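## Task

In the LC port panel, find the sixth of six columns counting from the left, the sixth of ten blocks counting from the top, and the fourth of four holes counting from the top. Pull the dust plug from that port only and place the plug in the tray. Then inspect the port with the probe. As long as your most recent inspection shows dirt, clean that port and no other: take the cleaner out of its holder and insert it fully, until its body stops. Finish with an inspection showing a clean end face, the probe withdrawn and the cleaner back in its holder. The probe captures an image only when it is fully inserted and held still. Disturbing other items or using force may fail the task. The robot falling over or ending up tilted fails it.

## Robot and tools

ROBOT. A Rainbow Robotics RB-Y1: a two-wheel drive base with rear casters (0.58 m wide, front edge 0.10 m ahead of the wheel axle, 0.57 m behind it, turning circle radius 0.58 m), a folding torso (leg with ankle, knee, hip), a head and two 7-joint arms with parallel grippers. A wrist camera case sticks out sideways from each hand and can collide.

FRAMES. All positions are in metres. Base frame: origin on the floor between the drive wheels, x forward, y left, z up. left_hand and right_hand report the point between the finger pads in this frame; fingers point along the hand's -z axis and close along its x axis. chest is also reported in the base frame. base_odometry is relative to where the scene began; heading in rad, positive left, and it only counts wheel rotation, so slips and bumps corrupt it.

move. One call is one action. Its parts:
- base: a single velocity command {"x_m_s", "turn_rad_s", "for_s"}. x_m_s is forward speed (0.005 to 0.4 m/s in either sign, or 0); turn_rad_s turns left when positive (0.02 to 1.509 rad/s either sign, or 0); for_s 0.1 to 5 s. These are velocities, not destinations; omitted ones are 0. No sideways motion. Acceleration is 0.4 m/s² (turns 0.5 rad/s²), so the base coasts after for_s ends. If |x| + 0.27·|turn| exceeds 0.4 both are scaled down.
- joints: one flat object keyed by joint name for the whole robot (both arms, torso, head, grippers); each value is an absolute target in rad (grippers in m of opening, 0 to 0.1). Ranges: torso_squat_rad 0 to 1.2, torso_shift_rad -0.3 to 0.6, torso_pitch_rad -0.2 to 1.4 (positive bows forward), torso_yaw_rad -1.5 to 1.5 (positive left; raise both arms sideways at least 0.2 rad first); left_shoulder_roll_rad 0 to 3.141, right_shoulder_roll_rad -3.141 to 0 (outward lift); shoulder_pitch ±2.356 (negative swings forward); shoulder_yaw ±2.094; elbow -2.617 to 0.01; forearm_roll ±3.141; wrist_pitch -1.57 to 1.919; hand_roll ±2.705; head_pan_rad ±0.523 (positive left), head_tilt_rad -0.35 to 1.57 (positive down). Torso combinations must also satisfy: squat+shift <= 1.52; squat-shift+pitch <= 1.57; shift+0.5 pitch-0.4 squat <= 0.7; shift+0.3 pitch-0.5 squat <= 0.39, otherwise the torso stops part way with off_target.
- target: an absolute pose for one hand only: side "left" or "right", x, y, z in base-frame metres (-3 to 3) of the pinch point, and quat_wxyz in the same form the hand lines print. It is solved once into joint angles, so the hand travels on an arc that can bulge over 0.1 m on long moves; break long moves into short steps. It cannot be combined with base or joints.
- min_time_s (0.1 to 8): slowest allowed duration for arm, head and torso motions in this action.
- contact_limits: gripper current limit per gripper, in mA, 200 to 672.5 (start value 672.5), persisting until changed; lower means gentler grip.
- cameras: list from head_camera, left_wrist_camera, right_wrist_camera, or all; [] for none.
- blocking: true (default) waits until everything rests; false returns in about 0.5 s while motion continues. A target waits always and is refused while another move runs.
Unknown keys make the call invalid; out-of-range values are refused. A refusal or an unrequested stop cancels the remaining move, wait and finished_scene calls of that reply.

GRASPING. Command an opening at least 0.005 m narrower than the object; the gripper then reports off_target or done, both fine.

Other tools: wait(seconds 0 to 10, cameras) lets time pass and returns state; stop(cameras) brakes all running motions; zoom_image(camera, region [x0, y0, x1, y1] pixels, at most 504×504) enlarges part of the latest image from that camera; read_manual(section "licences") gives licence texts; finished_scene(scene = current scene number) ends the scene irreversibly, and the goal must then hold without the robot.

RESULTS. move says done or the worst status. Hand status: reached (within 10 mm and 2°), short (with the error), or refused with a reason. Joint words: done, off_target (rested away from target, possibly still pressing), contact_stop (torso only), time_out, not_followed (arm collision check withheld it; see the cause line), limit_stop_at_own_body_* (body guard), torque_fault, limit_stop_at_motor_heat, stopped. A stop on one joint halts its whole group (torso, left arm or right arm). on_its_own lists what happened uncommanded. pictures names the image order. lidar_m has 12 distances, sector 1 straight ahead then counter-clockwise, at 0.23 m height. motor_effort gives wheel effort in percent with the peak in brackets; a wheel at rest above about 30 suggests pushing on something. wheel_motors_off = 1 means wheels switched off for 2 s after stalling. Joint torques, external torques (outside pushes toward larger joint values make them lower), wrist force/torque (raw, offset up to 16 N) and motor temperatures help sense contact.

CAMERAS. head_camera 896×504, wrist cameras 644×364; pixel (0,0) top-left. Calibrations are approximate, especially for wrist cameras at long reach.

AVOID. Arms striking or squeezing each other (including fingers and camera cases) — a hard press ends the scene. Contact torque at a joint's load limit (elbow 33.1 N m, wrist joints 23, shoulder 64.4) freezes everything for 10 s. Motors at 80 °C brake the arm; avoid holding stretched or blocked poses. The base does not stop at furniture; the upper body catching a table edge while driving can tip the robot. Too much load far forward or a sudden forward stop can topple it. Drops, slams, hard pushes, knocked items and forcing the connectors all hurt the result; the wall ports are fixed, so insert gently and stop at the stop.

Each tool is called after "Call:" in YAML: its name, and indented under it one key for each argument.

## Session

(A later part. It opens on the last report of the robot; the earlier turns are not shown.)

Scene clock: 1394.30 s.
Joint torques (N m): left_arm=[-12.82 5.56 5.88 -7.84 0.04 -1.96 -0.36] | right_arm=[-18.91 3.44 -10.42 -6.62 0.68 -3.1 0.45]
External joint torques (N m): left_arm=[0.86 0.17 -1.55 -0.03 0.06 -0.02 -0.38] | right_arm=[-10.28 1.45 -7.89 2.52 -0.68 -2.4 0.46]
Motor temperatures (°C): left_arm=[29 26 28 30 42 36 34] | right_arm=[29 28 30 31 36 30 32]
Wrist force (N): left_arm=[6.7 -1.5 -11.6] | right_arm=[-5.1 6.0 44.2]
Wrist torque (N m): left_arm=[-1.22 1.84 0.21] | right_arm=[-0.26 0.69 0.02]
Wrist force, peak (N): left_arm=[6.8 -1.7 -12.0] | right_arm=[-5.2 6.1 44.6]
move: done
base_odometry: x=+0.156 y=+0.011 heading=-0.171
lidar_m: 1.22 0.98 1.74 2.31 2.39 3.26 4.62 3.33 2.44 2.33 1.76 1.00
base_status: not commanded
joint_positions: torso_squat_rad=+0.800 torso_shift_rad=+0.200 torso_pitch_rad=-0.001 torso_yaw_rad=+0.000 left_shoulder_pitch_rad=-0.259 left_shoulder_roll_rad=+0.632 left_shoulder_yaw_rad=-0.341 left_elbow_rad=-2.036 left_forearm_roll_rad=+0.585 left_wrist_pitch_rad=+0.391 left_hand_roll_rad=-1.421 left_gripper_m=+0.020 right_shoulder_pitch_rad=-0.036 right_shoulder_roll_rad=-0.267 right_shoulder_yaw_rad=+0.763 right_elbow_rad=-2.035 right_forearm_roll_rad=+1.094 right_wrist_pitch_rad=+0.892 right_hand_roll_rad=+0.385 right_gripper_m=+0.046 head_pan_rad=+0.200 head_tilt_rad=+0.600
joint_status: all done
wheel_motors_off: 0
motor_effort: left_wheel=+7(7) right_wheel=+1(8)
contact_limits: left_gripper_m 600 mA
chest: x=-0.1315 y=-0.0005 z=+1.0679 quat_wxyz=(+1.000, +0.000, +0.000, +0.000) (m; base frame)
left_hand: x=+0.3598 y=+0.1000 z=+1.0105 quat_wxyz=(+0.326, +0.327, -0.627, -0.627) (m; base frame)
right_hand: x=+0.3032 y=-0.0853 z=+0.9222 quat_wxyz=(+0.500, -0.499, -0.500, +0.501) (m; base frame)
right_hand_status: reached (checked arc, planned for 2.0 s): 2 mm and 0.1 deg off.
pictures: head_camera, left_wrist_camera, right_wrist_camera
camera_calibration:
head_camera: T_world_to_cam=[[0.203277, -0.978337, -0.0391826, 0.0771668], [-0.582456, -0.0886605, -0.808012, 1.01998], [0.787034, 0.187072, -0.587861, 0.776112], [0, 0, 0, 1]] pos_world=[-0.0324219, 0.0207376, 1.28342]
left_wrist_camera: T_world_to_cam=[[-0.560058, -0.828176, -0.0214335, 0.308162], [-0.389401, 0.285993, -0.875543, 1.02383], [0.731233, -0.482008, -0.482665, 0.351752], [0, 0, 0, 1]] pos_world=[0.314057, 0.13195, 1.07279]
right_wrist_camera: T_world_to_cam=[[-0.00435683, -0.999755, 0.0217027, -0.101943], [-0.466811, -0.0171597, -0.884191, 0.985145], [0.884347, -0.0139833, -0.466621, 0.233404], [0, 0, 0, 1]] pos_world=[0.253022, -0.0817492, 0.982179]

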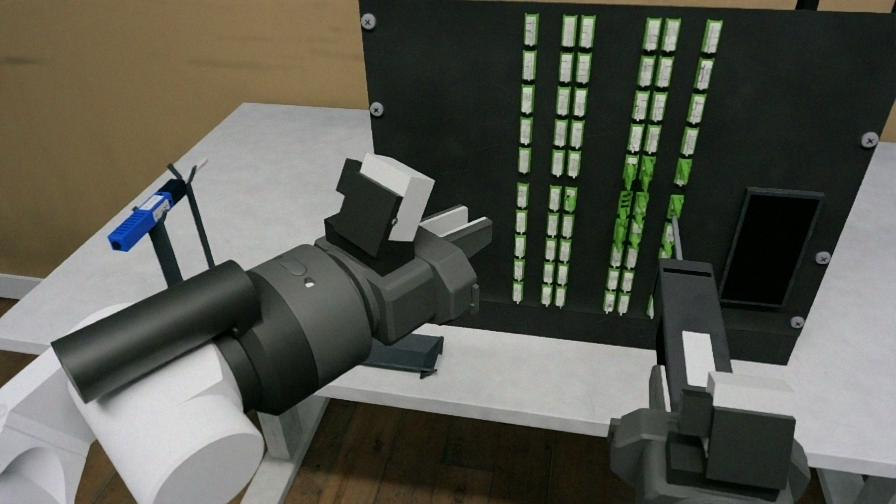

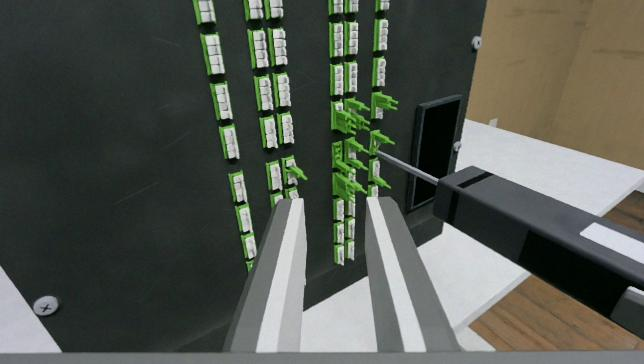

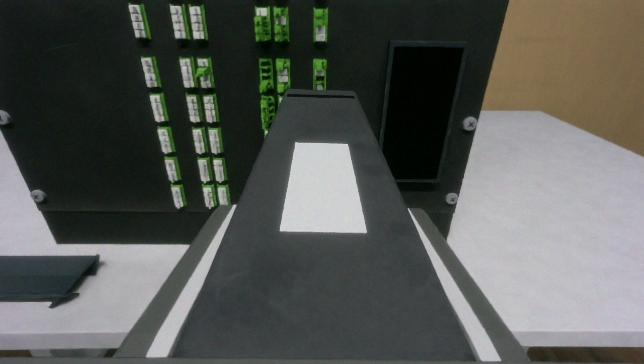

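Call:
move:
  target: {"side":"right","x":0.297,"y":-0.0855,"z":0.9225,"quat_wxyz":[0.5,-0.5,-0.5,0.5]}
  min_time_s: 1.5
  cameras: ["left_wrist_camera","right_wrist_camera"]

Call:
zoom_image:
  camera: "right_wrist_camera"
  region: [250, 45, 300, 95]

Call:
zoom_image:
  camera: "left_wrist_camera"
  region: [320, 120, 400, 200]

Call:
zoom_image:
  camera: "right_wrist_camera"
  region: [295, 50, 345, 100]

Scene clock: 1415.07 s.
Joint torques (N m): left_arm=[-12.67 5.51 5.95 -7.81 0.18 -2.05 -0.35] | right_arm=[-8.93 1.25 -1.61 -11.25 2.03 -0.94 -0.17]
External joint torques (N m): left_arm=[1 0.12 -1.48 0.01 0.2 -0.1 -0.36] | right_arm=[-0.64 -0.77 0.81 -2.1 0.67 -0.24 -0.17]
Motor temperatures (°C): left_arm=[29 26 28 30 42 36 34] | right_arm=[29 28 30 30 36 30 32]
Wrist force (N): left_arm=[6.6 -1.7 -11.8] | right_arm=[-2.0 7.0 -1.2]
Wrist torque (N m): left_arm=[-1.19 1.84 0.21] | right_arm=[-0.02 -0.19 0.03]
Wrist force, peak (N): left_arm=[6.8 -1.5 -12.0] | right_arm=[-5.1 5.8 44.7]
move: done
base_odometry: x=+0.156 y=+0.011 heading=-0.171
lidar_m: 1.22 0.98 1.74 2.30 2.39 3.26 4.62 3.34 2.42 2.32 1.76 1.00
base_status: not commanded
joint_positions: torso_squat_rad=+0.800 torso_shift_rad=+0.200 torso_pitch_rad=+0.000 torso_yaw_rad=+0.000 left_shoulder_pitch_rad=-0.259 left_shoulder_roll_rad=+0.632 left_shoulder_yaw_rad=-0.341 left_elbow_rad=-2.036 left_forearm_roll_rad=+0.585 left_wrist_pitch_rad=+0.391 left_hand_roll_rad=-1.421 left_gripper_m=+0.020 right_shoulder_pitch_rad=-0.019 right_shoulder_roll_rad=-0.271 right_shoulder_yaw_rad=+0.773 right_elbow_rad=-2.052 right_forearm_roll_rad=+1.108 right_wrist_pitch_rad=+0.896 right_hand_roll_rad=+0.384 right_gripper_m=+0.046 head_pan_rad=+0.200 head_tilt_rad=+0.600
joint_status: all done
wheel_motors_off: 0
motor_effort: left_wheel=+6(7) right_wheel=+0(4)
contact_limits: left_gripper_m 600 mA
chest: x=-0.1313 y=-0.0005 z=+1.0679 quat_wxyz=(+1.000, +0.000, +0.000, +0.000) (m; base frame)
left_hand: x=+0.3600 y=+0.1000 z=+1.0103 quat_wxyz=(+0.327, +0.327, -0.627, -0.627) (m; base frame)
right_hand: x=+0.2975 y=-0.0855 z=+0.9221 quat_wxyz=(+0.500, -0.500, -0.500, +0.500) (m; base frame)
right_hand_status: reached (checked arc, planned for 1.5 s): 1 mm and 0.1 deg off.
pictures: left_wrist_camera, right_wrist_camera
camera_calibration:
left_wrist_camera: T_world_to_cam=[[-0.560058, -0.828183, -0.0211814, 0.308139], [-0.389773, 0.285972, -0.875384, 1.0237], [0.731035, -0.482009, -0.482965, 0.351868], [0, 0, 0, 1]] pos_world=[0.314358, 0.13205, 1.07259]
right_wrist_camera: T_world_to_cam=[[-0.00526809, -0.99975, 0.0217101, -0.101951], [-0.466106, -0.0167528, -0.88457, 0.982628], [0.884713, -0.0147792, -0.465901, 0.237531], [0, 0, 0, 1]] pos_world=[0.247325, -0.0819531, 0.982083]

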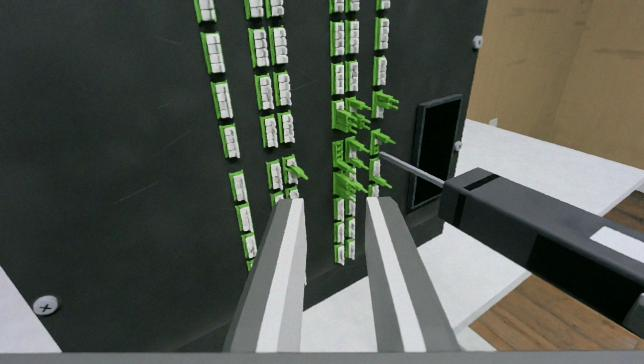

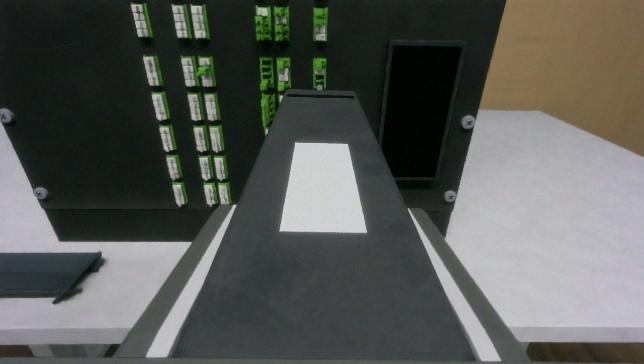

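Scaled by 10.080 from the camera's 644x364 image, which has a finer 828x468 frame.

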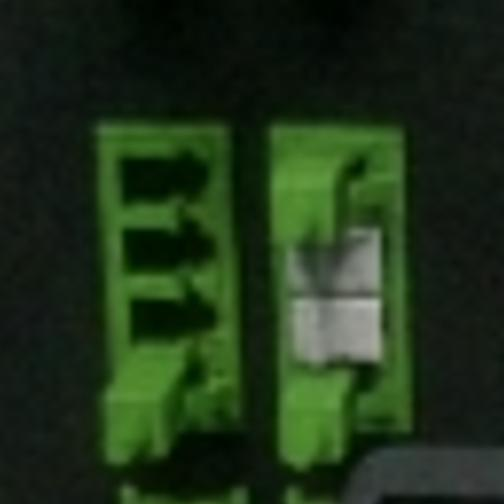

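Scaled by 6.300 from the camera's 644x364 image, which has a finer 828x468 frame.

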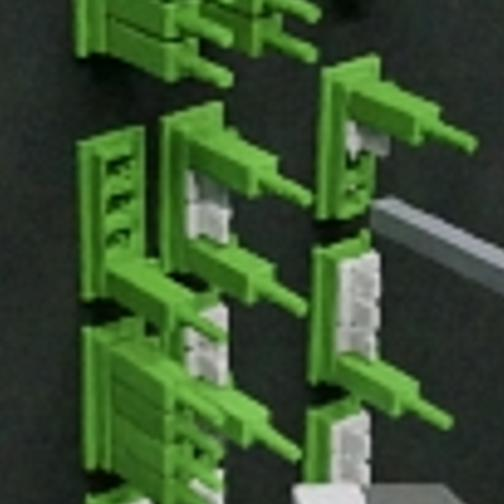

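Scaled by 10.080 from the camera's 644x364 image, which has a finer 828x468 frame.

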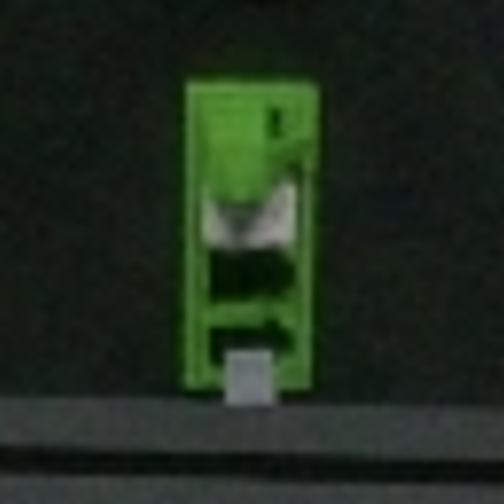

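Call:
move:
  target: {"side":"right","x":0.300,"y":-0.0845,"z":0.9239,"quat_wxyz":[0.5,-0.5,-0.5,0.5]}
  min_time_s: 1.5
  cameras: ["left_wrist_camera","right_wrist_camera"]

Call:
zoom_image:
  camera: "left_wrist_camera"
  region: [362, 120, 402, 160]

Call:
zoom_image:
  camera: "right_wrist_camera"
  region: [300, 60, 340, 100]

Scene clock: 1436.53 s.
Joint torques (N m): left_arm=[-13.18 5.49 5.82 -7.65 0.1 -1.87 -0.37] | right_arm=[-11.07 3.18 -4.27 -10.23 1.22 -0.83 0.34]
External joint torques (N m): left_arm=[0.49 0.1 -1.61 0.17 0.12 0.08 -0.39] | right_arm=[-2.63 1.13 -1.82 -1.09 -0.14 -0.13 0.35]
Motor temperatures (°C): left_arm=[29 26 28 30 42 36 34] | right_arm=[29 28 30 31 36 30 32]
Wrist force (N): left_arm=[6.7 -1.7 -11.8] | right_arm=[-1.8 6.9 -1.5]
Wrist torque (N m): left_arm=[-1.20 1.84 0.21] | right_arm=[0.01 -0.18 0.02]
Wrist force, peak (N): left_arm=[6.8 -1.6 -12.0] | right_arm=[-2.0 7.4 -1.3]
move: done
base_odometry: x=+0.156 y=+0.011 heading=-0.171
lidar_m: 1.23 0.98 1.75 2.29 2.39 3.27 4.63 3.34 2.43 2.33 1.76 1.00
base_status: not commanded
joint_positions: torso_squat_rad=+0.800 torso_shift_rad=+0.200 torso_pitch_rad=+0.000 torso_yaw_rad=+0.000 left_shoulder_pitch_rad=-0.259 left_shoulder_roll_rad=+0.632 left_shoulder_yaw_rad=-0.341 left_elbow_rad=-2.036 left_forearm_roll_rad=+0.585 left_wrist_pitch_rad=+0.391 left_hand_roll_rad=-1.421 left_gripper_m=+0.020 right_shoulder_pitch_rad=-0.028 right_shoulder_roll_rad=-0.267 right_shoulder_yaw_rad=+0.770 right_elbow_rad=-2.047 right_forearm_roll_rad=+1.101 right_wrist_pitch_rad=+0.897 right_hand_roll_rad=+0.390 right_gripper_m=+0.046 head_pan_rad=+0.200 head_tilt_rad=+0.600
joint_status: all done
wheel_motors_off: 0
motor_effort: left_wheel=+6(7) right_wheel=+1(3)
contact_limits: left_gripper_m 600 mA
chest: x=-0.1313 y=-0.0005 z=+1.0679 quat_wxyz=(+1.000, +0.000, +0.000, +0.000) (m; base frame)
left_hand: x=+0.3600 y=+0.1000 z=+1.0103 quat_wxyz=(+0.327, +0.327, -0.627, -0.627) (m; base frame)
right_hand: x=+0.2998 y=-0.0845 z=+0.9234 quat_wxyz=(+0.500, -0.500, -0.500, +0.500) (m; base frame)
right_hand_status: reached (checked arc, planned for 1.5 s): 1 mm and 0.1 deg off.
pictures: left_wrist_camera, right_wrist_camera
camera_calibration:
left_wrist_camera: T_world_to_cam=[[-0.560058, -0.828183, -0.0211814, 0.308139], [-0.389773, 0.285972, -0.875384, 1.0237], [0.731035, -0.482009, -0.482965, 0.351868], [0, 0, 0, 1]] pos_world=[0.314358, 0.13205, 1.07259]
right_wrist_camera: T_world_to_cam=[[-0.00477424, -0.999741, 0.0222388, -0.101608], [-0.465912, -0.0174539, -0.884659, 0.984848], [0.884818, -0.0145849, -0.465709, 0.235917], [0, 0, 0, 1]] pos_world=[0.249624, -0.0809517, 0.983383]

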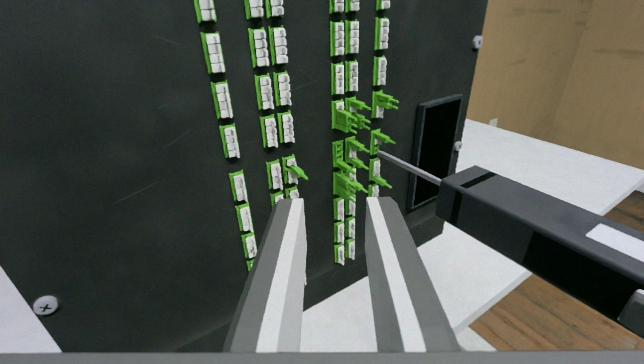

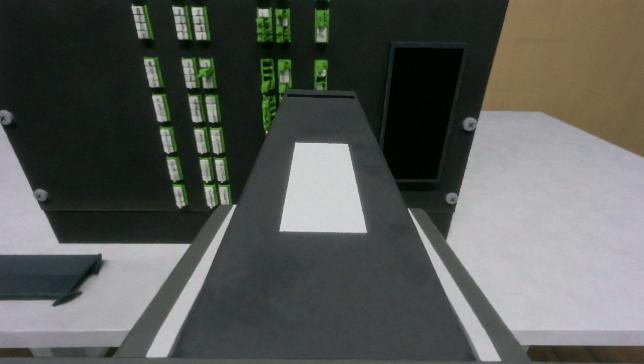

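Scaled by 12.600 from the camera's 644x364 image, which has a finer 828x468 frame.

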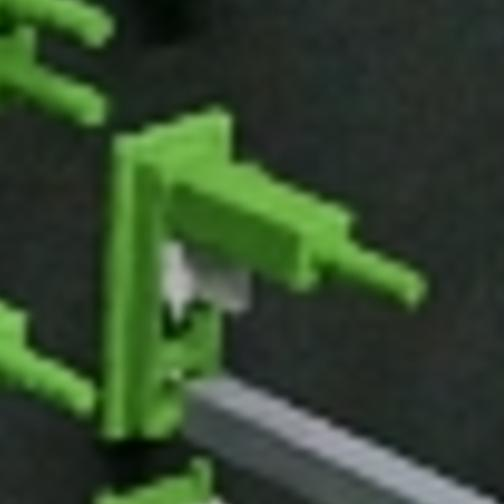

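Scaled by 12.600 from the camera's 644x364 image, which has a finer 828x468 frame.

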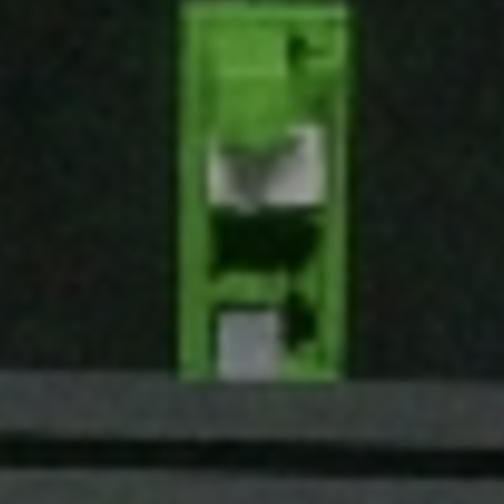

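Call:
move:
  target: {"side":"right","x":0.3055,"y":-0.0845,"z":0.9245,"quat_wxyz":[0.5,-0.5,-0.5,0.5]}
  min_time_s: 2
  cameras: ["left_wrist_camera","right_wrist_camera"]

Call:
zoom_image:
  camera: "left_wrist_camera"
  region: [362, 120, 402, 160]

Call:
zoom_image:
  camera: "right_wrist_camera"
  region: [300, 60, 340, 100]

Scene clock: 1450.60 s.
Joint torques (N m): left_arm=[-13.15 5.67 5.68 -7.55 0.06 -2.03 -0.25] | right_arm=[-12.06 3.37 -5.13 -10.46 1.69 -1.09 0.43]
External joint torques (N m): left_arm=[0.53 0.28 -1.75 0.27 0.08 -0.08 -0.26] | right_arm=[-3.34 1.35 -2.6 -1.33 0.34 -0.37 0.44]
Motor temperatures (°C): left_arm=[29 26 28 30 42 36 34] | right_arm=[29 28 30 31 36 30 32]
Wrist force (N): left_arm=[6.8 -1.6 -11.8] | right_arm=[-1.1 8.3 -0.1]
Wrist torque (N m): left_arm=[-1.19 1.85 0.21] | right_arm=[0.23 -0.51 0.02]
Wrist force, peak (N): left_arm=[7.0 -1.6 -11.9] | right_arm=[-1.4 7.8 4.3]
move: done
base_odometry: x=+0.156 y=+0.011 heading=-0.171
lidar_m: 1.23 0.98 1.72 2.30 2.40 3.26 4.62 3.32 2.42 2.33 1.76 0.99
base_status: not commanded
joint_positions: torso_squat_rad=+0.800 torso_shift_rad=+0.200 torso_pitch_rad=+0.000 torso_yaw_rad=+0.000 left_shoulder_pitch_rad=-0.259 left_shoulder_roll_rad=+0.632 left_shoulder_yaw_rad=-0.341 left_elbow_rad=-2.036 left_forearm_roll_rad=+0.585 left_wrist_pitch_rad=+0.391 left_hand_roll_rad=-1.421 left_gripper_m=+0.020 right_shoulder_pitch_rad=-0.043 right_shoulder_roll_rad=-0.263 right_shoulder_yaw_rad=+0.760 right_elbow_rad=-2.034 right_forearm_roll_rad=+1.088 right_wrist_pitch_rad=+0.894 right_hand_roll_rad=+0.392 right_gripper_m=+0.046 head_pan_rad=+0.200 head_tilt_rad=+0.600
joint_status: all done
wheel_motors_off: 0
motor_effort: left_wheel=+6(7) right_wheel=-3(3)
contact_limits: left_gripper_m 600 mA
chest: x=-0.1312 y=-0.0005 z=+1.0679 quat_wxyz=(+1.000, +0.000, +0.000, +0.000) (m; base frame)
left_hand: x=+0.3601 y=+0.1000 z=+1.0103 quat_wxyz=(+0.327, +0.327, -0.627, -0.627) (m; base frame)
right_hand: x=+0.3052 y=-0.0845 z=+0.9239 quat_wxyz=(+0.500, -0.500, -0.500, +0.500) (m; base frame)
right_hand_status: reached (checked arc, planned for 2.0 s): 1 mm and 0.1 deg off.
pictures: left_wrist_camera, right_wrist_camera
camera_calibration:
left_wrist_camera: T_world_to_cam=[[-0.560036, -0.828199, -0.0211326, 0.308082], [-0.389804, 0.285926, -0.875385, 1.02371], [0.731035, -0.482009, -0.482964, 0.351868], [0, 0, 0, 1]] pos_world=[0.314358, 0.13205, 1.07259]
right_wrist_camera: T_world_to_cam=[[-0.00463122, -0.999746, 0.0220628, -0.101356], [-0.466304, -0.0173584, -0.884454, 0.987713], [0.884612, -0.0143841, -0.466105, 0.231832], [0, 0, 0, 1]] pos_world=[0.255023, -0.0808509, 0.983881]

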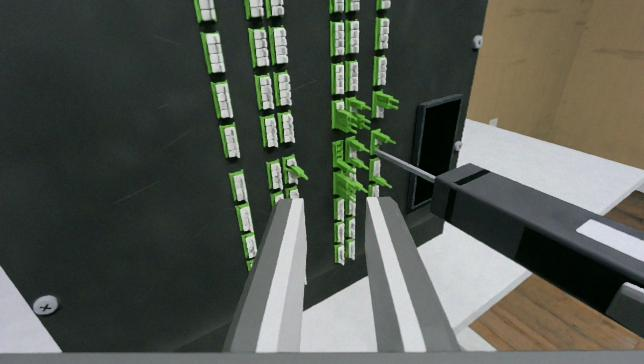

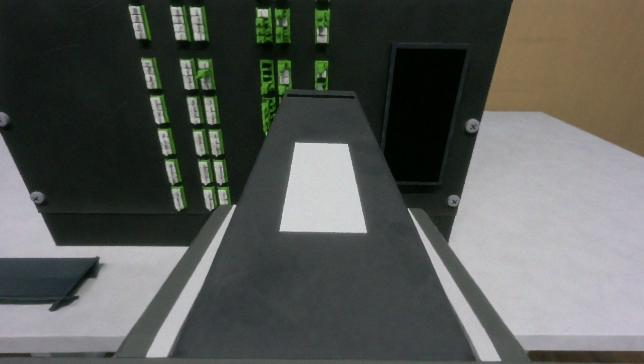

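Scaled by 12.600 from the camera's 644x364 image, which has a finer 828x468 frame.

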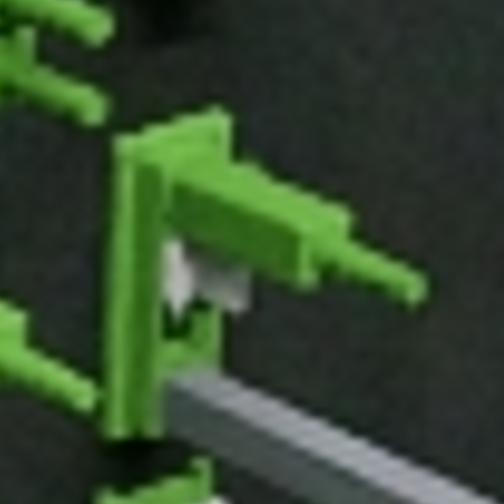

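Scaled by 12.600 from the camera's 644x364 image, which has a finer 828x468 frame.

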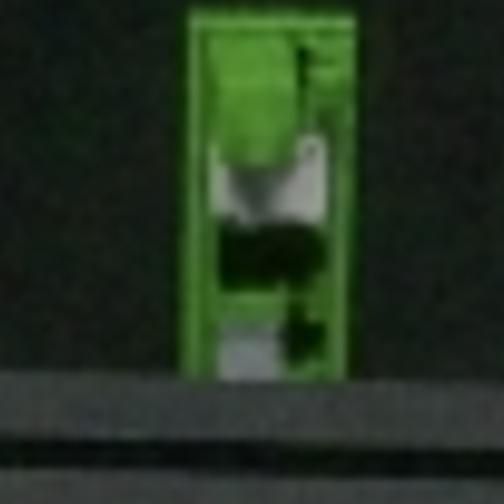

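Call:
move:
  target: {"side":"right","x":0.3105,"y":-0.0845,"z":0.9243,"quat_wxyz":[0.5,-0.5,-0.5,0.5]}
  min_time_s: 1.5
  cameras: ["right_wrist_camera"]

Call:
zoom_image:
  camera: "right_wrist_camera"
  region: [300, 60, 340, 100]

Scene clock: 1460.83 s.
Joint torques (N m): left_arm=[-12.6 5.82 6.09 -7.7 -0.04 -2.08 -0.13] | right_arm=[-12.24 3.01 -5.1 -10.49 1.67 -0.87 0.05]
External joint torques (N m): left_arm=[1.07 0.43 -1.34 0.12 -0.02 -0.13 -0.14] | right_arm=[-3.25 1.01 -2.5 -1.36 0.32 -0.16 0.06]
Motor temperatures (°C): left_arm=[29 26 28 30 42 36 34] | right_arm=[29 28 30 31 36 30 32]
Wrist force (N): left_arm=[6.6 -1.5 -11.8] | right_arm=[-0.6 7.8 -0.3]
Wrist torque (N m): left_arm=[-1.22 1.82 0.20] | right_arm=[0.19 -0.48 0.03]
Wrist force, peak (N): left_arm=[6.8 -1.7 -11.9] | right_arm=[-0.8 8.5 0.0]
move: done
base_odometry: x=+0.156 y=+0.011 heading=-0.171
lidar_m: 1.22 0.97 1.73 2.30 2.39 3.26 4.63 3.33 2.43 2.33 1.76 1.00
base_status: not commanded
joint_positions: torso_squat_rad=+0.800 torso_shift_rad=+0.200 torso_pitch_rad=+0.000 torso_yaw_rad=+0.000 left_shoulder_pitch_rad=-0.259 left_shoulder_roll_rad=+0.632 left_shoulder_yaw_rad=-0.341 left_elbow_rad=-2.036 left_forearm_roll_rad=+0.585 left_wrist_pitch_rad=+0.391 left_hand_roll_rad=-1.421 left_gripper_m=+0.020 right_shoulder_pitch_rad=-0.057 right_shoulder_roll_rad=-0.260 right_shoulder_yaw_rad=+0.752 right_elbow_rad=-2.018 right_forearm_roll_rad=+1.079 right_wrist_pitch_rad=+0.890 right_hand_roll_rad=+0.391 right_gripper_m=+0.046 head_pan_rad=+0.200 head_tilt_rad=+0.600
joint_status: all done
wheel_motors_off: 0
motor_effort: left_wheel=+4(7) right_wheel=-3(3)
contact_limits: left_gripper_m 600 mA
chest: x=-0.1312 y=-0.0005 z=+1.0679 quat_wxyz=(+1.000, +0.000, +0.000, +0.000) (m; base frame)
left_hand: x=+0.3601 y=+0.1000 z=+1.0103 quat_wxyz=(+0.327, +0.327, -0.627, -0.627) (m; base frame)
right_hand: x=+0.3101 y=-0.0844 z=+0.9238 quat_wxyz=(+0.500, -0.500, -0.500, +0.500) (m; base frame)
right_hand_status: reached (checked arc, planned for 1.5 s): 1 mm and 0.1 deg off.
pictures: right_wrist_camera
camera_calibration:
right_wrist_camera: T_world_to_cam=[[-0.004587, -0.999744, 0.0221483, -0.101425], [-0.466305, -0.0174546, -0.884452, 0.989811], [0.884612, -0.0143848, -0.466106, 0.227405], [0, 0, 0, 1]] pos_world=[0.259923, -0.0808508, 0.983681]

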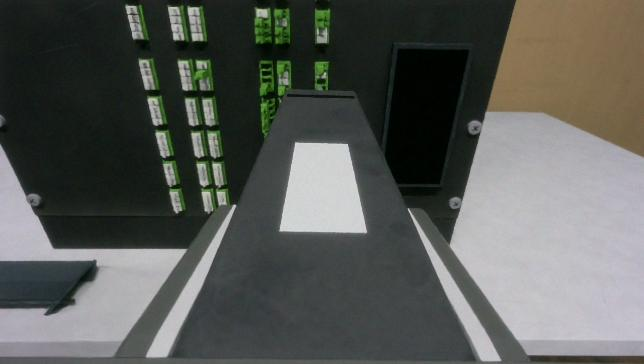

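Scaled by 12.600 from the camera's 644x364 image, which has a finer 828x468 frame.

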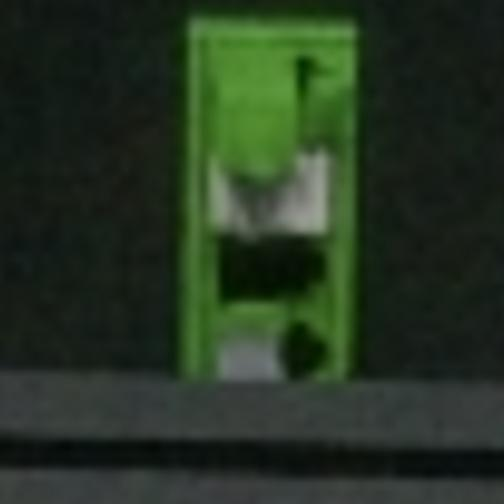

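Call:
move:
  target: {"side":"right","x":0.3160,"y":-0.0842,"z":0.9241,"quat_wxyz":[0.5,-0.5,-0.5,0.5]}
  min_time_s: 1.5
  cameras: ["left_wrist_camera"]

Call:
move:
  target: {"side":"right","x":0.3190,"y":-0.0842,"z":0.9241,"quat_wxyz":[0.5,-0.5,-0.5,0.5]}
  min_time_s: 1.5
  cameras: ["head_camera"]

Scene clock: 1473.07 s.
Joint torques (N m): left_arm=[-13.33 6.03 6.05 -7.88 0.01 -2.06 -0.27] | right_arm=[-12.84 3.29 -5.58 -9.99 1.51 -1.28 -0.03]
External joint torques (N m): left_arm=[0.34 0.63 -1.39 -0.06 0.03 -0.11 -0.28] | right_arm=[-3.55 1.31 -2.9 -0.87 0.16 -0.57 -0.02]
Motor temperatures (°C): left_arm=[29 26 28 30 42 36 34] | right_arm=[29 28 30 31 36 30 32]
Wrist force (N): left_arm=[6.7 -1.5 -11.8] | right_arm=[-1.5 7.6 2.4]
Wrist torque (N m): left_arm=[-1.20 1.85 0.21] | right_arm=[0.04 -0.34 0.05]
Wrist force, peak (N): left_arm=[6.8 -1.5 -12.1] | right_arm=[-0.7 8.6 -0.3]
move: done
base_odometry: x=+0.156 y=+0.011 heading=-0.171
lidar_m: 1.22 0.98 1.73 2.29 2.38 3.26 4.62 3.33 2.44 2.32 1.75 1.00
base_status: not commanded
joint_positions: torso_squat_rad=+0.800 torso_shift_rad=+0.200 torso_pitch_rad=+0.000 torso_yaw_rad=+0.000 left_shoulder_pitch_rad=-0.259 left_shoulder_roll_rad=+0.632 left_shoulder_yaw_rad=-0.341 left_elbow_rad=-2.036 left_forearm_roll_rad=+0.585 left_wrist_pitch_rad=+0.391 left_hand_roll_rad=-1.421 left_gripper_m=+0.020 right_shoulder_pitch_rad=-0.072 right_shoulder_roll_rad=-0.256 right_shoulder_yaw_rad=+0.743 right_elbow_rad=-2.001 right_forearm_roll_rad=+1.071 right_wrist_pitch_rad=+0.885 right_hand_roll_rad=+0.389 right_gripper_m=+0.046 head_pan_rad=+0.200 head_tilt_rad=+0.600
joint_status: all done
wheel_motors_off: 0
motor_effort: left_wheel=+6(7) right_wheel=-2(5)
contact_limits: left_gripper_m 600 mA
chest: x=-0.1312 y=-0.0005 z=+1.0679 quat_wxyz=(+1.000, +0.000, +0.000, +0.000) (m; base frame)
left_hand: x=+0.3601 y=+0.1000 z=+1.0103 quat_wxyz=(+0.327, +0.327, -0.627, -0.627) (m; base frame)
right_hand: x=+0.3156 y=-0.0842 z=+0.9236 quat_wxyz=(+0.500, -0.500, -0.500, +0.500) (m; base frame)
right_hand_status: reached (checked arc, planned for 1.5 s): 1 mm and 0.1 deg off.
pictures: left_wrist_camera
camera_calibration:
left_wrist_camera: T_world_to_cam=[[-0.560036, -0.828199, -0.0211326, 0.308082], [-0.389804, 0.285926, -0.875385, 1.02371], [0.731035, -0.482009, -0.482964, 0.351868], [0, 0, 0, 1]] pos_world=[0.314358, 0.13205, 1.07259]

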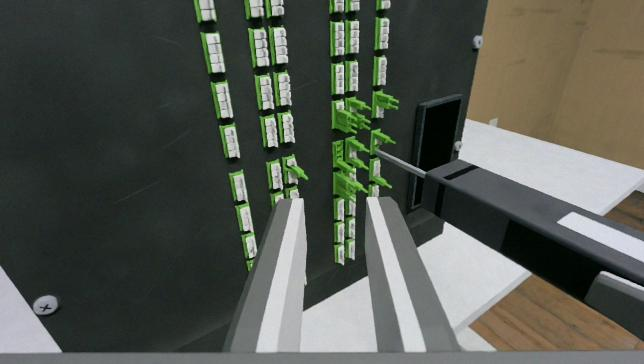

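Scene clock: 1474.90 s.
Joint torques (N m): left_arm=[-13.22 5.77 5.9 -7.83 -0.07 -2.06 -0.21] | right_arm=[-23.07 3.15 -13.32 -5.15 0.5 -3.19 -0.17]
External joint torques (N m): left_arm=[0.46 0.37 -1.54 -0.01 -0.05 -0.11 -0.22] | right_arm=[-13.65 1.16 -10.6 3.97 -0.85 -2.49 -0.16]
Motor temperatures (°C): left_arm=[29 26 28 30 42 36 34] | right_arm=[29 28 30 31 36 30 32]
Wrist force (N): left_arm=[6.6 -1.5 -11.8] | right_arm=[-6.1 6.7 63.5]
Wrist torque (N m): left_arm=[-1.20 1.83 0.21] | right_arm=[-0.31 0.75 0.07]
Wrist force, peak (N): left_arm=[6.7 -1.5 -12.0] | right_arm=[-5.9 6.8 63.7]
move: done
base_odometry: x=+0.156 y=+0.011 heading=-0.171
lidar_m: 1.22 0.97 1.73 2.31 2.39 3.26 4.62 3.32 2.43 2.34 1.75 0.99
base_status: not commanded
joint_positions: torso_squat_rad=+0.800 torso_shift_rad=+0.199 torso_pitch_rad=-0.001 torso_yaw_rad=+0.000 left_shoulder_pitch_rad=-0.259 left_shoulder_roll_rad=+0.632 left_shoulder_yaw_rad=-0.341 left_elbow_rad=-2.036 left_forearm_roll_rad=+0.585 left_wrist_pitch_rad=+0.391 left_hand_roll_rad=-1.421 left_gripper_m=+0.020 right_shoulder_pitch_rad=-0.079 right_shoulder_roll_rad=-0.254 right_shoulder_yaw_rad=+0.740 right_elbow_rad=-1.992 right_forearm_roll_rad=+1.066 right_wrist_pitch_rad=+0.883 right_hand_roll_rad=+0.388 right_gripper_m=+0.046 head_pan_rad=+0.200 head_tilt_rad=+0.600
joint_status: all done
wheel_motors_off: 0
motor_effort: left_wheel=+9(9) right_wheel=+5(7)
contact_limits: left_gripper_m 600 mA
chest: x=-0.1318 y=-0.0005 z=+1.0679 quat_wxyz=(+1.000, +0.000, -0.001, +0.000) (m; base frame)
left_hand: x=+0.3595 y=+0.1000 z=+1.0107 quat_wxyz=(+0.326, +0.327, -0.627, -0.627) (m; base frame)
right_hand: x=+0.3174 y=-0.0838 z=+0.9231 quat_wxyz=(+0.500, -0.499, -0.500, +0.501) (m; base frame)
right_hand_status: reached (checked arc, planned for 1.5 s): 2 mm and 0.1 deg off.
pictures: head_camera
camera_calibration:
head_camera: T_world_to_cam=[[0.203218, -0.978354, -0.0390503, 0.0770564], [-0.582167, -0.0886647, -0.80822, 1.02008], [0.787264, 0.186979, -0.587584, 0.776001], [0, 0, 0, 1]] pos_world=[-0.0327212, 0.0207377, 1.28342]

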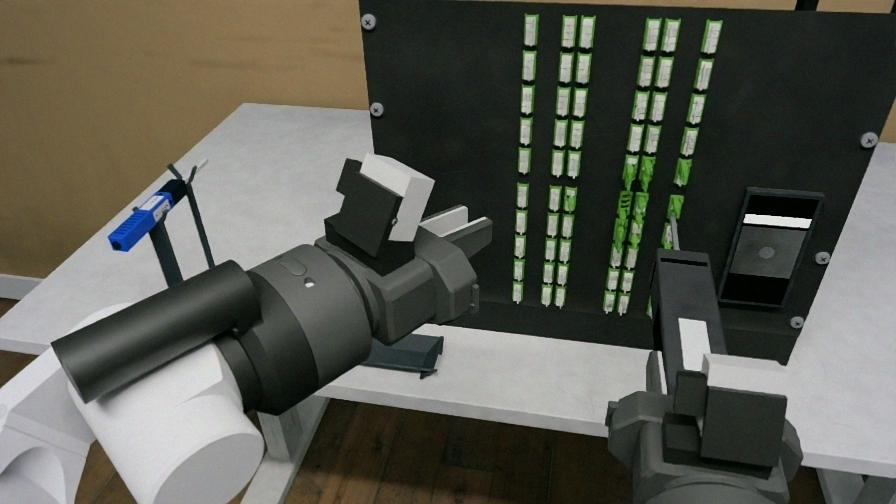

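Call:
move:
  target: {"side":"right","x":0.3175,"y":-0.0842,"z":0.9239,"quat_wxyz":[0.5,-0.5,-0.5,0.5]}
  min_time_s: 1
  cameras: ["head_camera","right_wrist_camera","left_wrist_camera"]

Call:
zoom_image:
  camera: "head_camera"
  region: [710, 180, 830, 310]

Call:
zoom_image:
  camera: "right_wrist_camera"
  region: [380, 30, 480, 200]

Scene clock: 1484.17 s.
Joint torques (N m): left_arm=[-12.79 5.66 6.06 -7.73 0.08 -2.06 -0.27] | right_arm=[-16.38 1.91 -6.78 -6.32 0.5 -2.17 0.11]
External joint torques (N m): left_arm=[0.9 0.27 -1.38 0.09 0.1 -0.11 -0.28] | right_arm=[-6.99 -0.09 -4.07 2.8 -0.85 -1.47 0.12]
Motor temperatures (°C): left_arm=[29 26 28 30 42 36 34] | right_arm=[29 28 30 30 36 30 32]
Wrist force (N): left_arm=[6.8 -1.5 -11.7] | right_arm=[-6.0 4.1 42.5]
Wrist torque (N m): left_arm=[-1.20 1.85 0.21] | right_arm=[-0.85 0.74 0.06]
Wrist force, peak (N): left_arm=[6.8 -1.7 -12.0] | right_arm=[-6.0 6.7 63.7]
move: done
base_odometry: x=+0.156 y=+0.011 heading=-0.171
lidar_m: 1.22 0.98 1.74 2.30 2.39 3.26 4.62 3.33 2.44 2.33 1.76 1.00
base_status: not commanded
joint_positions: torso_squat_rad=+0.800 torso_shift_rad=+0.199 torso_pitch_rad=-0.001 torso_yaw_rad=+0.000 left_shoulder_pitch_rad=-0.259 left_shoulder_roll_rad=+0.632 left_shoulder_yaw_rad=-0.341 left_elbow_rad=-2.036 left_forearm_roll_rad=+0.585 left_wrist_pitch_rad=+0.391 left_hand_roll_rad=-1.421 left_gripper_m=+0.020 right_shoulder_pitch_rad=-0.077 right_shoulder_roll_rad=-0.254 right_shoulder_yaw_rad=+0.741 right_elbow_rad=-1.993 right_forearm_roll_rad=+1.066 right_wrist_pitch_rad=+0.883 right_hand_roll_rad=+0.388 right_gripper_m=+0.046 head_pan_rad=+0.200 head_tilt_rad=+0.600
joint_status: all done
wheel_motors_off: 0
motor_effort: left_wheel=+9(10) right_wheel=+6(8)
contact_limits: left_gripper_m 600 mA
chest: x=-0.1318 y=-0.0005 z=+1.0679 quat_wxyz=(+1.000, +0.000, -0.001, +0.000) (m; base frame)
left_hand: x=+0.3595 y=+0.1000 z=+1.0107 quat_wxyz=(+0.326, +0.327, -0.627, -0.627) (m; base frame)
right_hand: x=+0.3168 y=-0.0837 z=+0.9225 quat_wxyz=(+0.501, -0.499, -0.499, +0.501) (m; base frame)
right_hand_status: reached (checked arc, planned for 1.0 s): 2 mm and 0.2 deg off.
pictures: head_camera, left_wrist_camera, right_wrist_camera
camera_calibration:
head_camera: T_world_to_cam=[[0.203218, -0.978354, -0.0390503, 0.0770564], [-0.582167, -0.0886647, -0.80822, 1.02008], [0.787264, 0.186979, -0.587584, 0.776001], [0, 0, 0, 1]] pos_world=[-0.0327212, 0.0207377, 1.28342]
left_wrist_camera: T_world_to_cam=[[-0.560096, -0.828146, -0.0215937, 0.308234], [-0.38904, 0.285951, -0.875717, 1.02401], [0.731396, -0.482084, -0.482342, 0.351607], [0, 0, 0, 1]] pos_world=[0.313857, 0.131951, 1.07299]
right_wrist_camera: T_world_to_cam=[[-0.00360471, -0.999761, 0.0215643, -0.100353], [-0.468383, -0.0173647, -0.883355, 0.991541], [0.883518, -0.0132846, -0.468208, 0.223245], [0, 0, 0, 1]] pos_world=[0.266818, -0.0801459, 0.982572]

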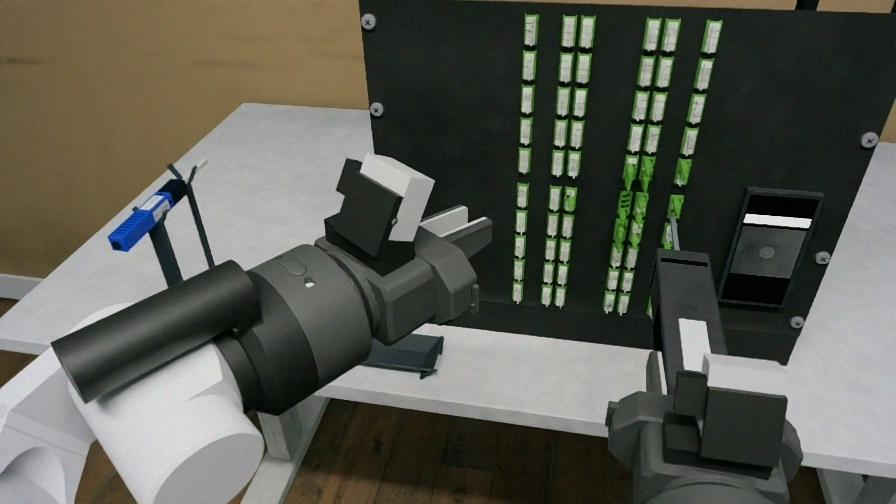

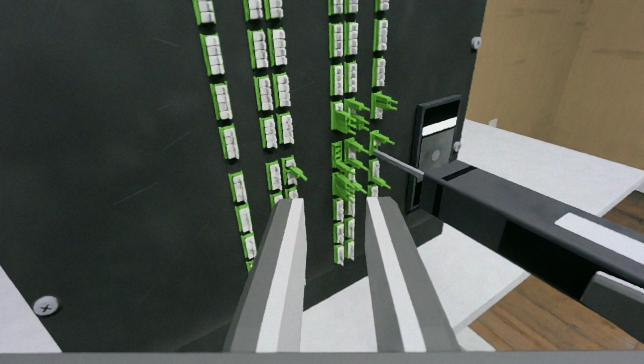

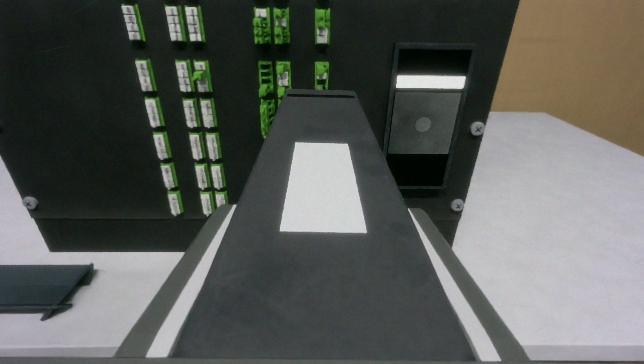

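Scaled by 3.877.

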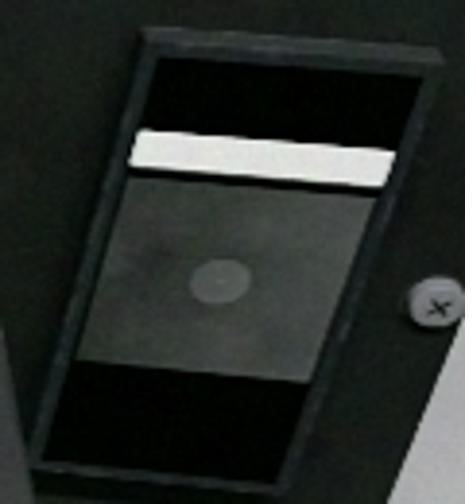

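Scaled by 2.965 from the camera's 644x364 image, which has a finer 828x468 frame.

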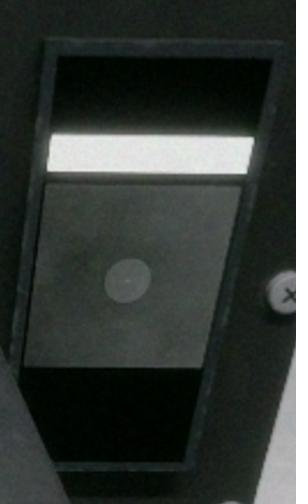

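Call:
zoom_image:
  camera: "right_wrist_camera"
  region: [400, 70, 475, 130]

Call:
zoom_image:
  camera: "right_wrist_camera"
  region: [408, 110, 438, 140]

Call:
zoom_image:
  camera: "head_camera"
  region: [740, 205, 815, 280]

Scaled by 6.720 from the camera's 644x364 image, which has a finer 828x468 frame.

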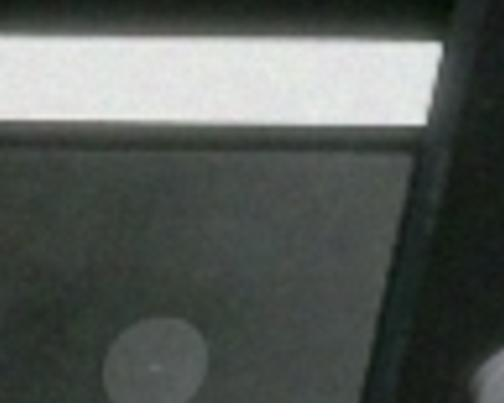

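Scaled by 16.800 from the camera's 644x364 image, which has a finer 828x468 frame.

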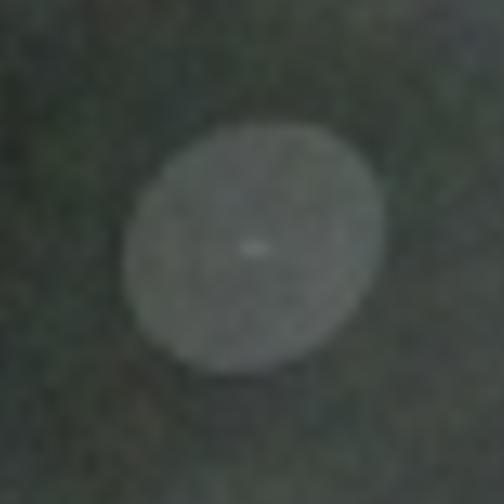

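Scaled by 6.720.

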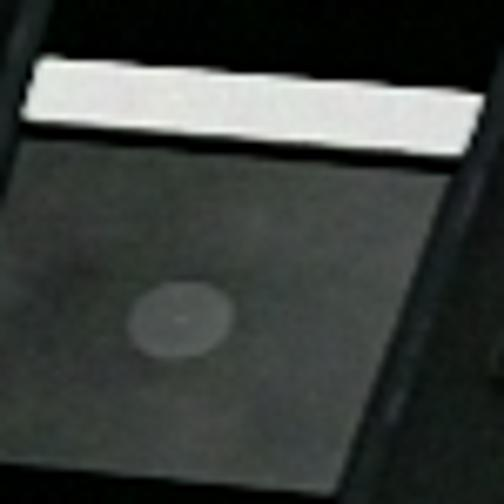

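Call:
wait:
  seconds: 2
  cameras: ["head_camera","right_wrist_camera"]

Call:
zoom_image:
  camera: "right_wrist_camera"
  region: [385, 35, 485, 200]

Scene clock: 1506.47 s.
Joint torques (N m): left_arm=[-12.87 5.55 5.68 -7.68 -0.03 -2 -0.3] | right_arm=[-16.07 1.45 -6.47 -6.15 0.24 -1.94 0.19]
External joint torques (N m): left_arm=[0.81 0.16 -1.76 0.14 -0.01 -0.06 -0.31] | right_arm=[-6.68 -0.54 -3.76 2.97 -1.11 -1.24 0.2]
Motor temperatures (°C): left_arm=[29 26 28 30 42 36 34] | right_arm=[29 28 30 30 35 30 32]
Wrist force (N): left_arm=[6.8 -1.4 -11.7] | right_arm=[-6.0 4.2 42.6]
Wrist torque (N m): left_arm=[-1.23 1.85 0.20] | right_arm=[-0.90 0.73 0.06]
Wrist force, peak (N): left_arm=[6.9 -1.6 -12.0] | right_arm=[-5.9 4.2 42.9]
base_odometry: x=+0.156 y=+0.011 heading=-0.171
lidar_m: 1.22 0.97 1.74 2.29 2.40 3.26 4.62 3.33 2.43 2.33 1.75 1.00
base_status: not commanded
joint_positions: torso_squat_rad=+0.800 torso_shift_rad=+0.199 torso_pitch_rad=-0.001 torso_yaw_rad=+0.000 left_shoulder_pitch_rad=-0.259 left_shoulder_roll_rad=+0.632 left_shoulder_yaw_rad=-0.341 left_elbow_rad=-2.036 left_forearm_roll_rad=+0.585 left_wrist_pitch_rad=+0.391 left_hand_roll_rad=-1.421 left_gripper_m=+0.020 right_shoulder_pitch_rad=-0.077 right_shoulder_roll_rad=-0.254 right_shoulder_yaw_rad=+0.741 right_elbow_rad=-1.993 right_forearm_roll_rad=+1.066 right_wrist_pitch_rad=+0.883 right_hand_roll_rad=+0.388 right_gripper_m=+0.046 head_pan_rad=+0.200 head_tilt_rad=+0.600
joint_status: all done
wheel_motors_off: 0
motor_effort: left_wheel=+9(10) right_wheel=+6(8)
contact_limits: left_gripper_m 600 mA
chest: x=-0.1318 y=-0.0005 z=+1.0679 quat_wxyz=(+1.000, +0.000, -0.001, +0.000) (m; base frame)
left_hand: x=+0.3595 y=+0.1000 z=+1.0107 quat_wxyz=(+0.326, +0.327, -0.627, -0.627) (m; base frame)
right_hand: x=+0.3168 y=-0.0837 z=+0.9225 quat_wxyz=(+0.501, -0.499, -0.499, +0.501) (m; base frame)
right_hand_status: reached (checked arc, planned for 1.0 s): 2 mm and 0.2 deg off.
wait: 2.00 s; at rest from the start
pictures: head_camera, right_wrist_camera
camera_calibration:
head_camera: T_world_to_cam=[[0.203218, -0.978354, -0.0390503, 0.0770564], [-0.582167, -0.0886647, -0.80822, 1.02008], [0.787264, 0.186979, -0.587584, 0.776001], [0, 0, 0, 1]] pos_world=[-0.0327212, 0.0207377, 1.28342]
right_wrist_camera: T_world_to_cam=[[-0.00360471, -0.999761, 0.0215643, -0.100353], [-0.468383, -0.0173647, -0.883355, 0.991541], [0.883518, -0.0132846, -0.468208, 0.223245], [0, 0, 0, 1]] pos_world=[0.266818, -0.0801459, 0.982572]

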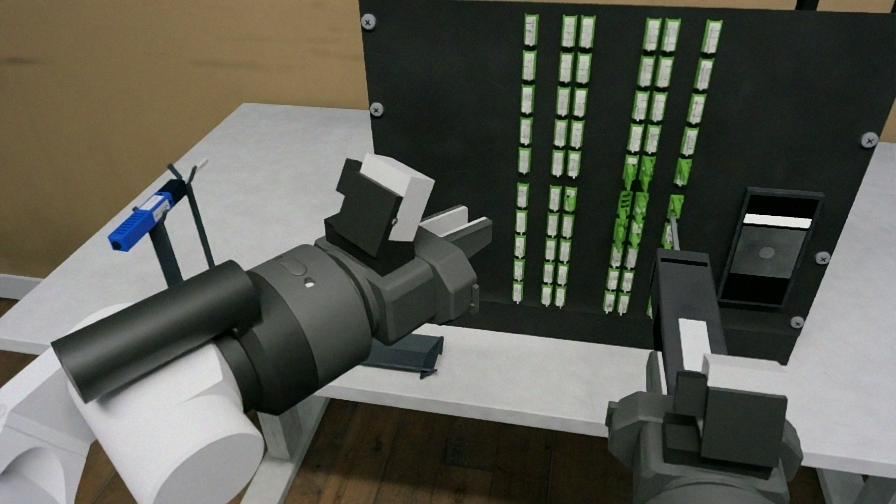

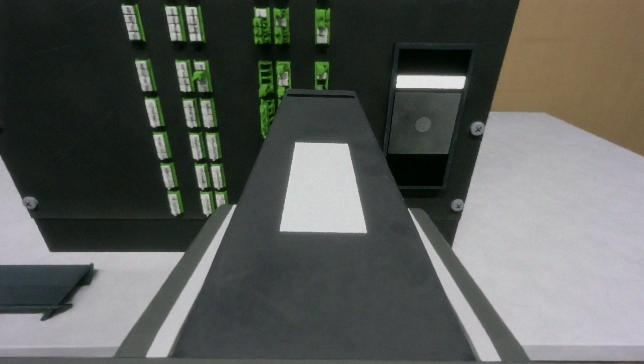

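Scaled by 3.055 from the camera's 644x364 image, which has a finer 828x468 frame.

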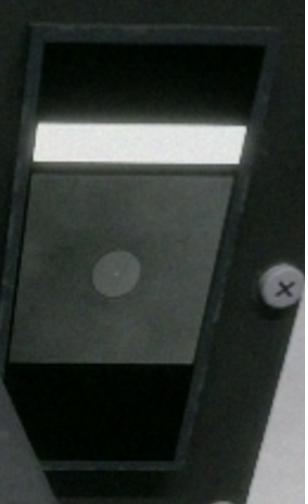

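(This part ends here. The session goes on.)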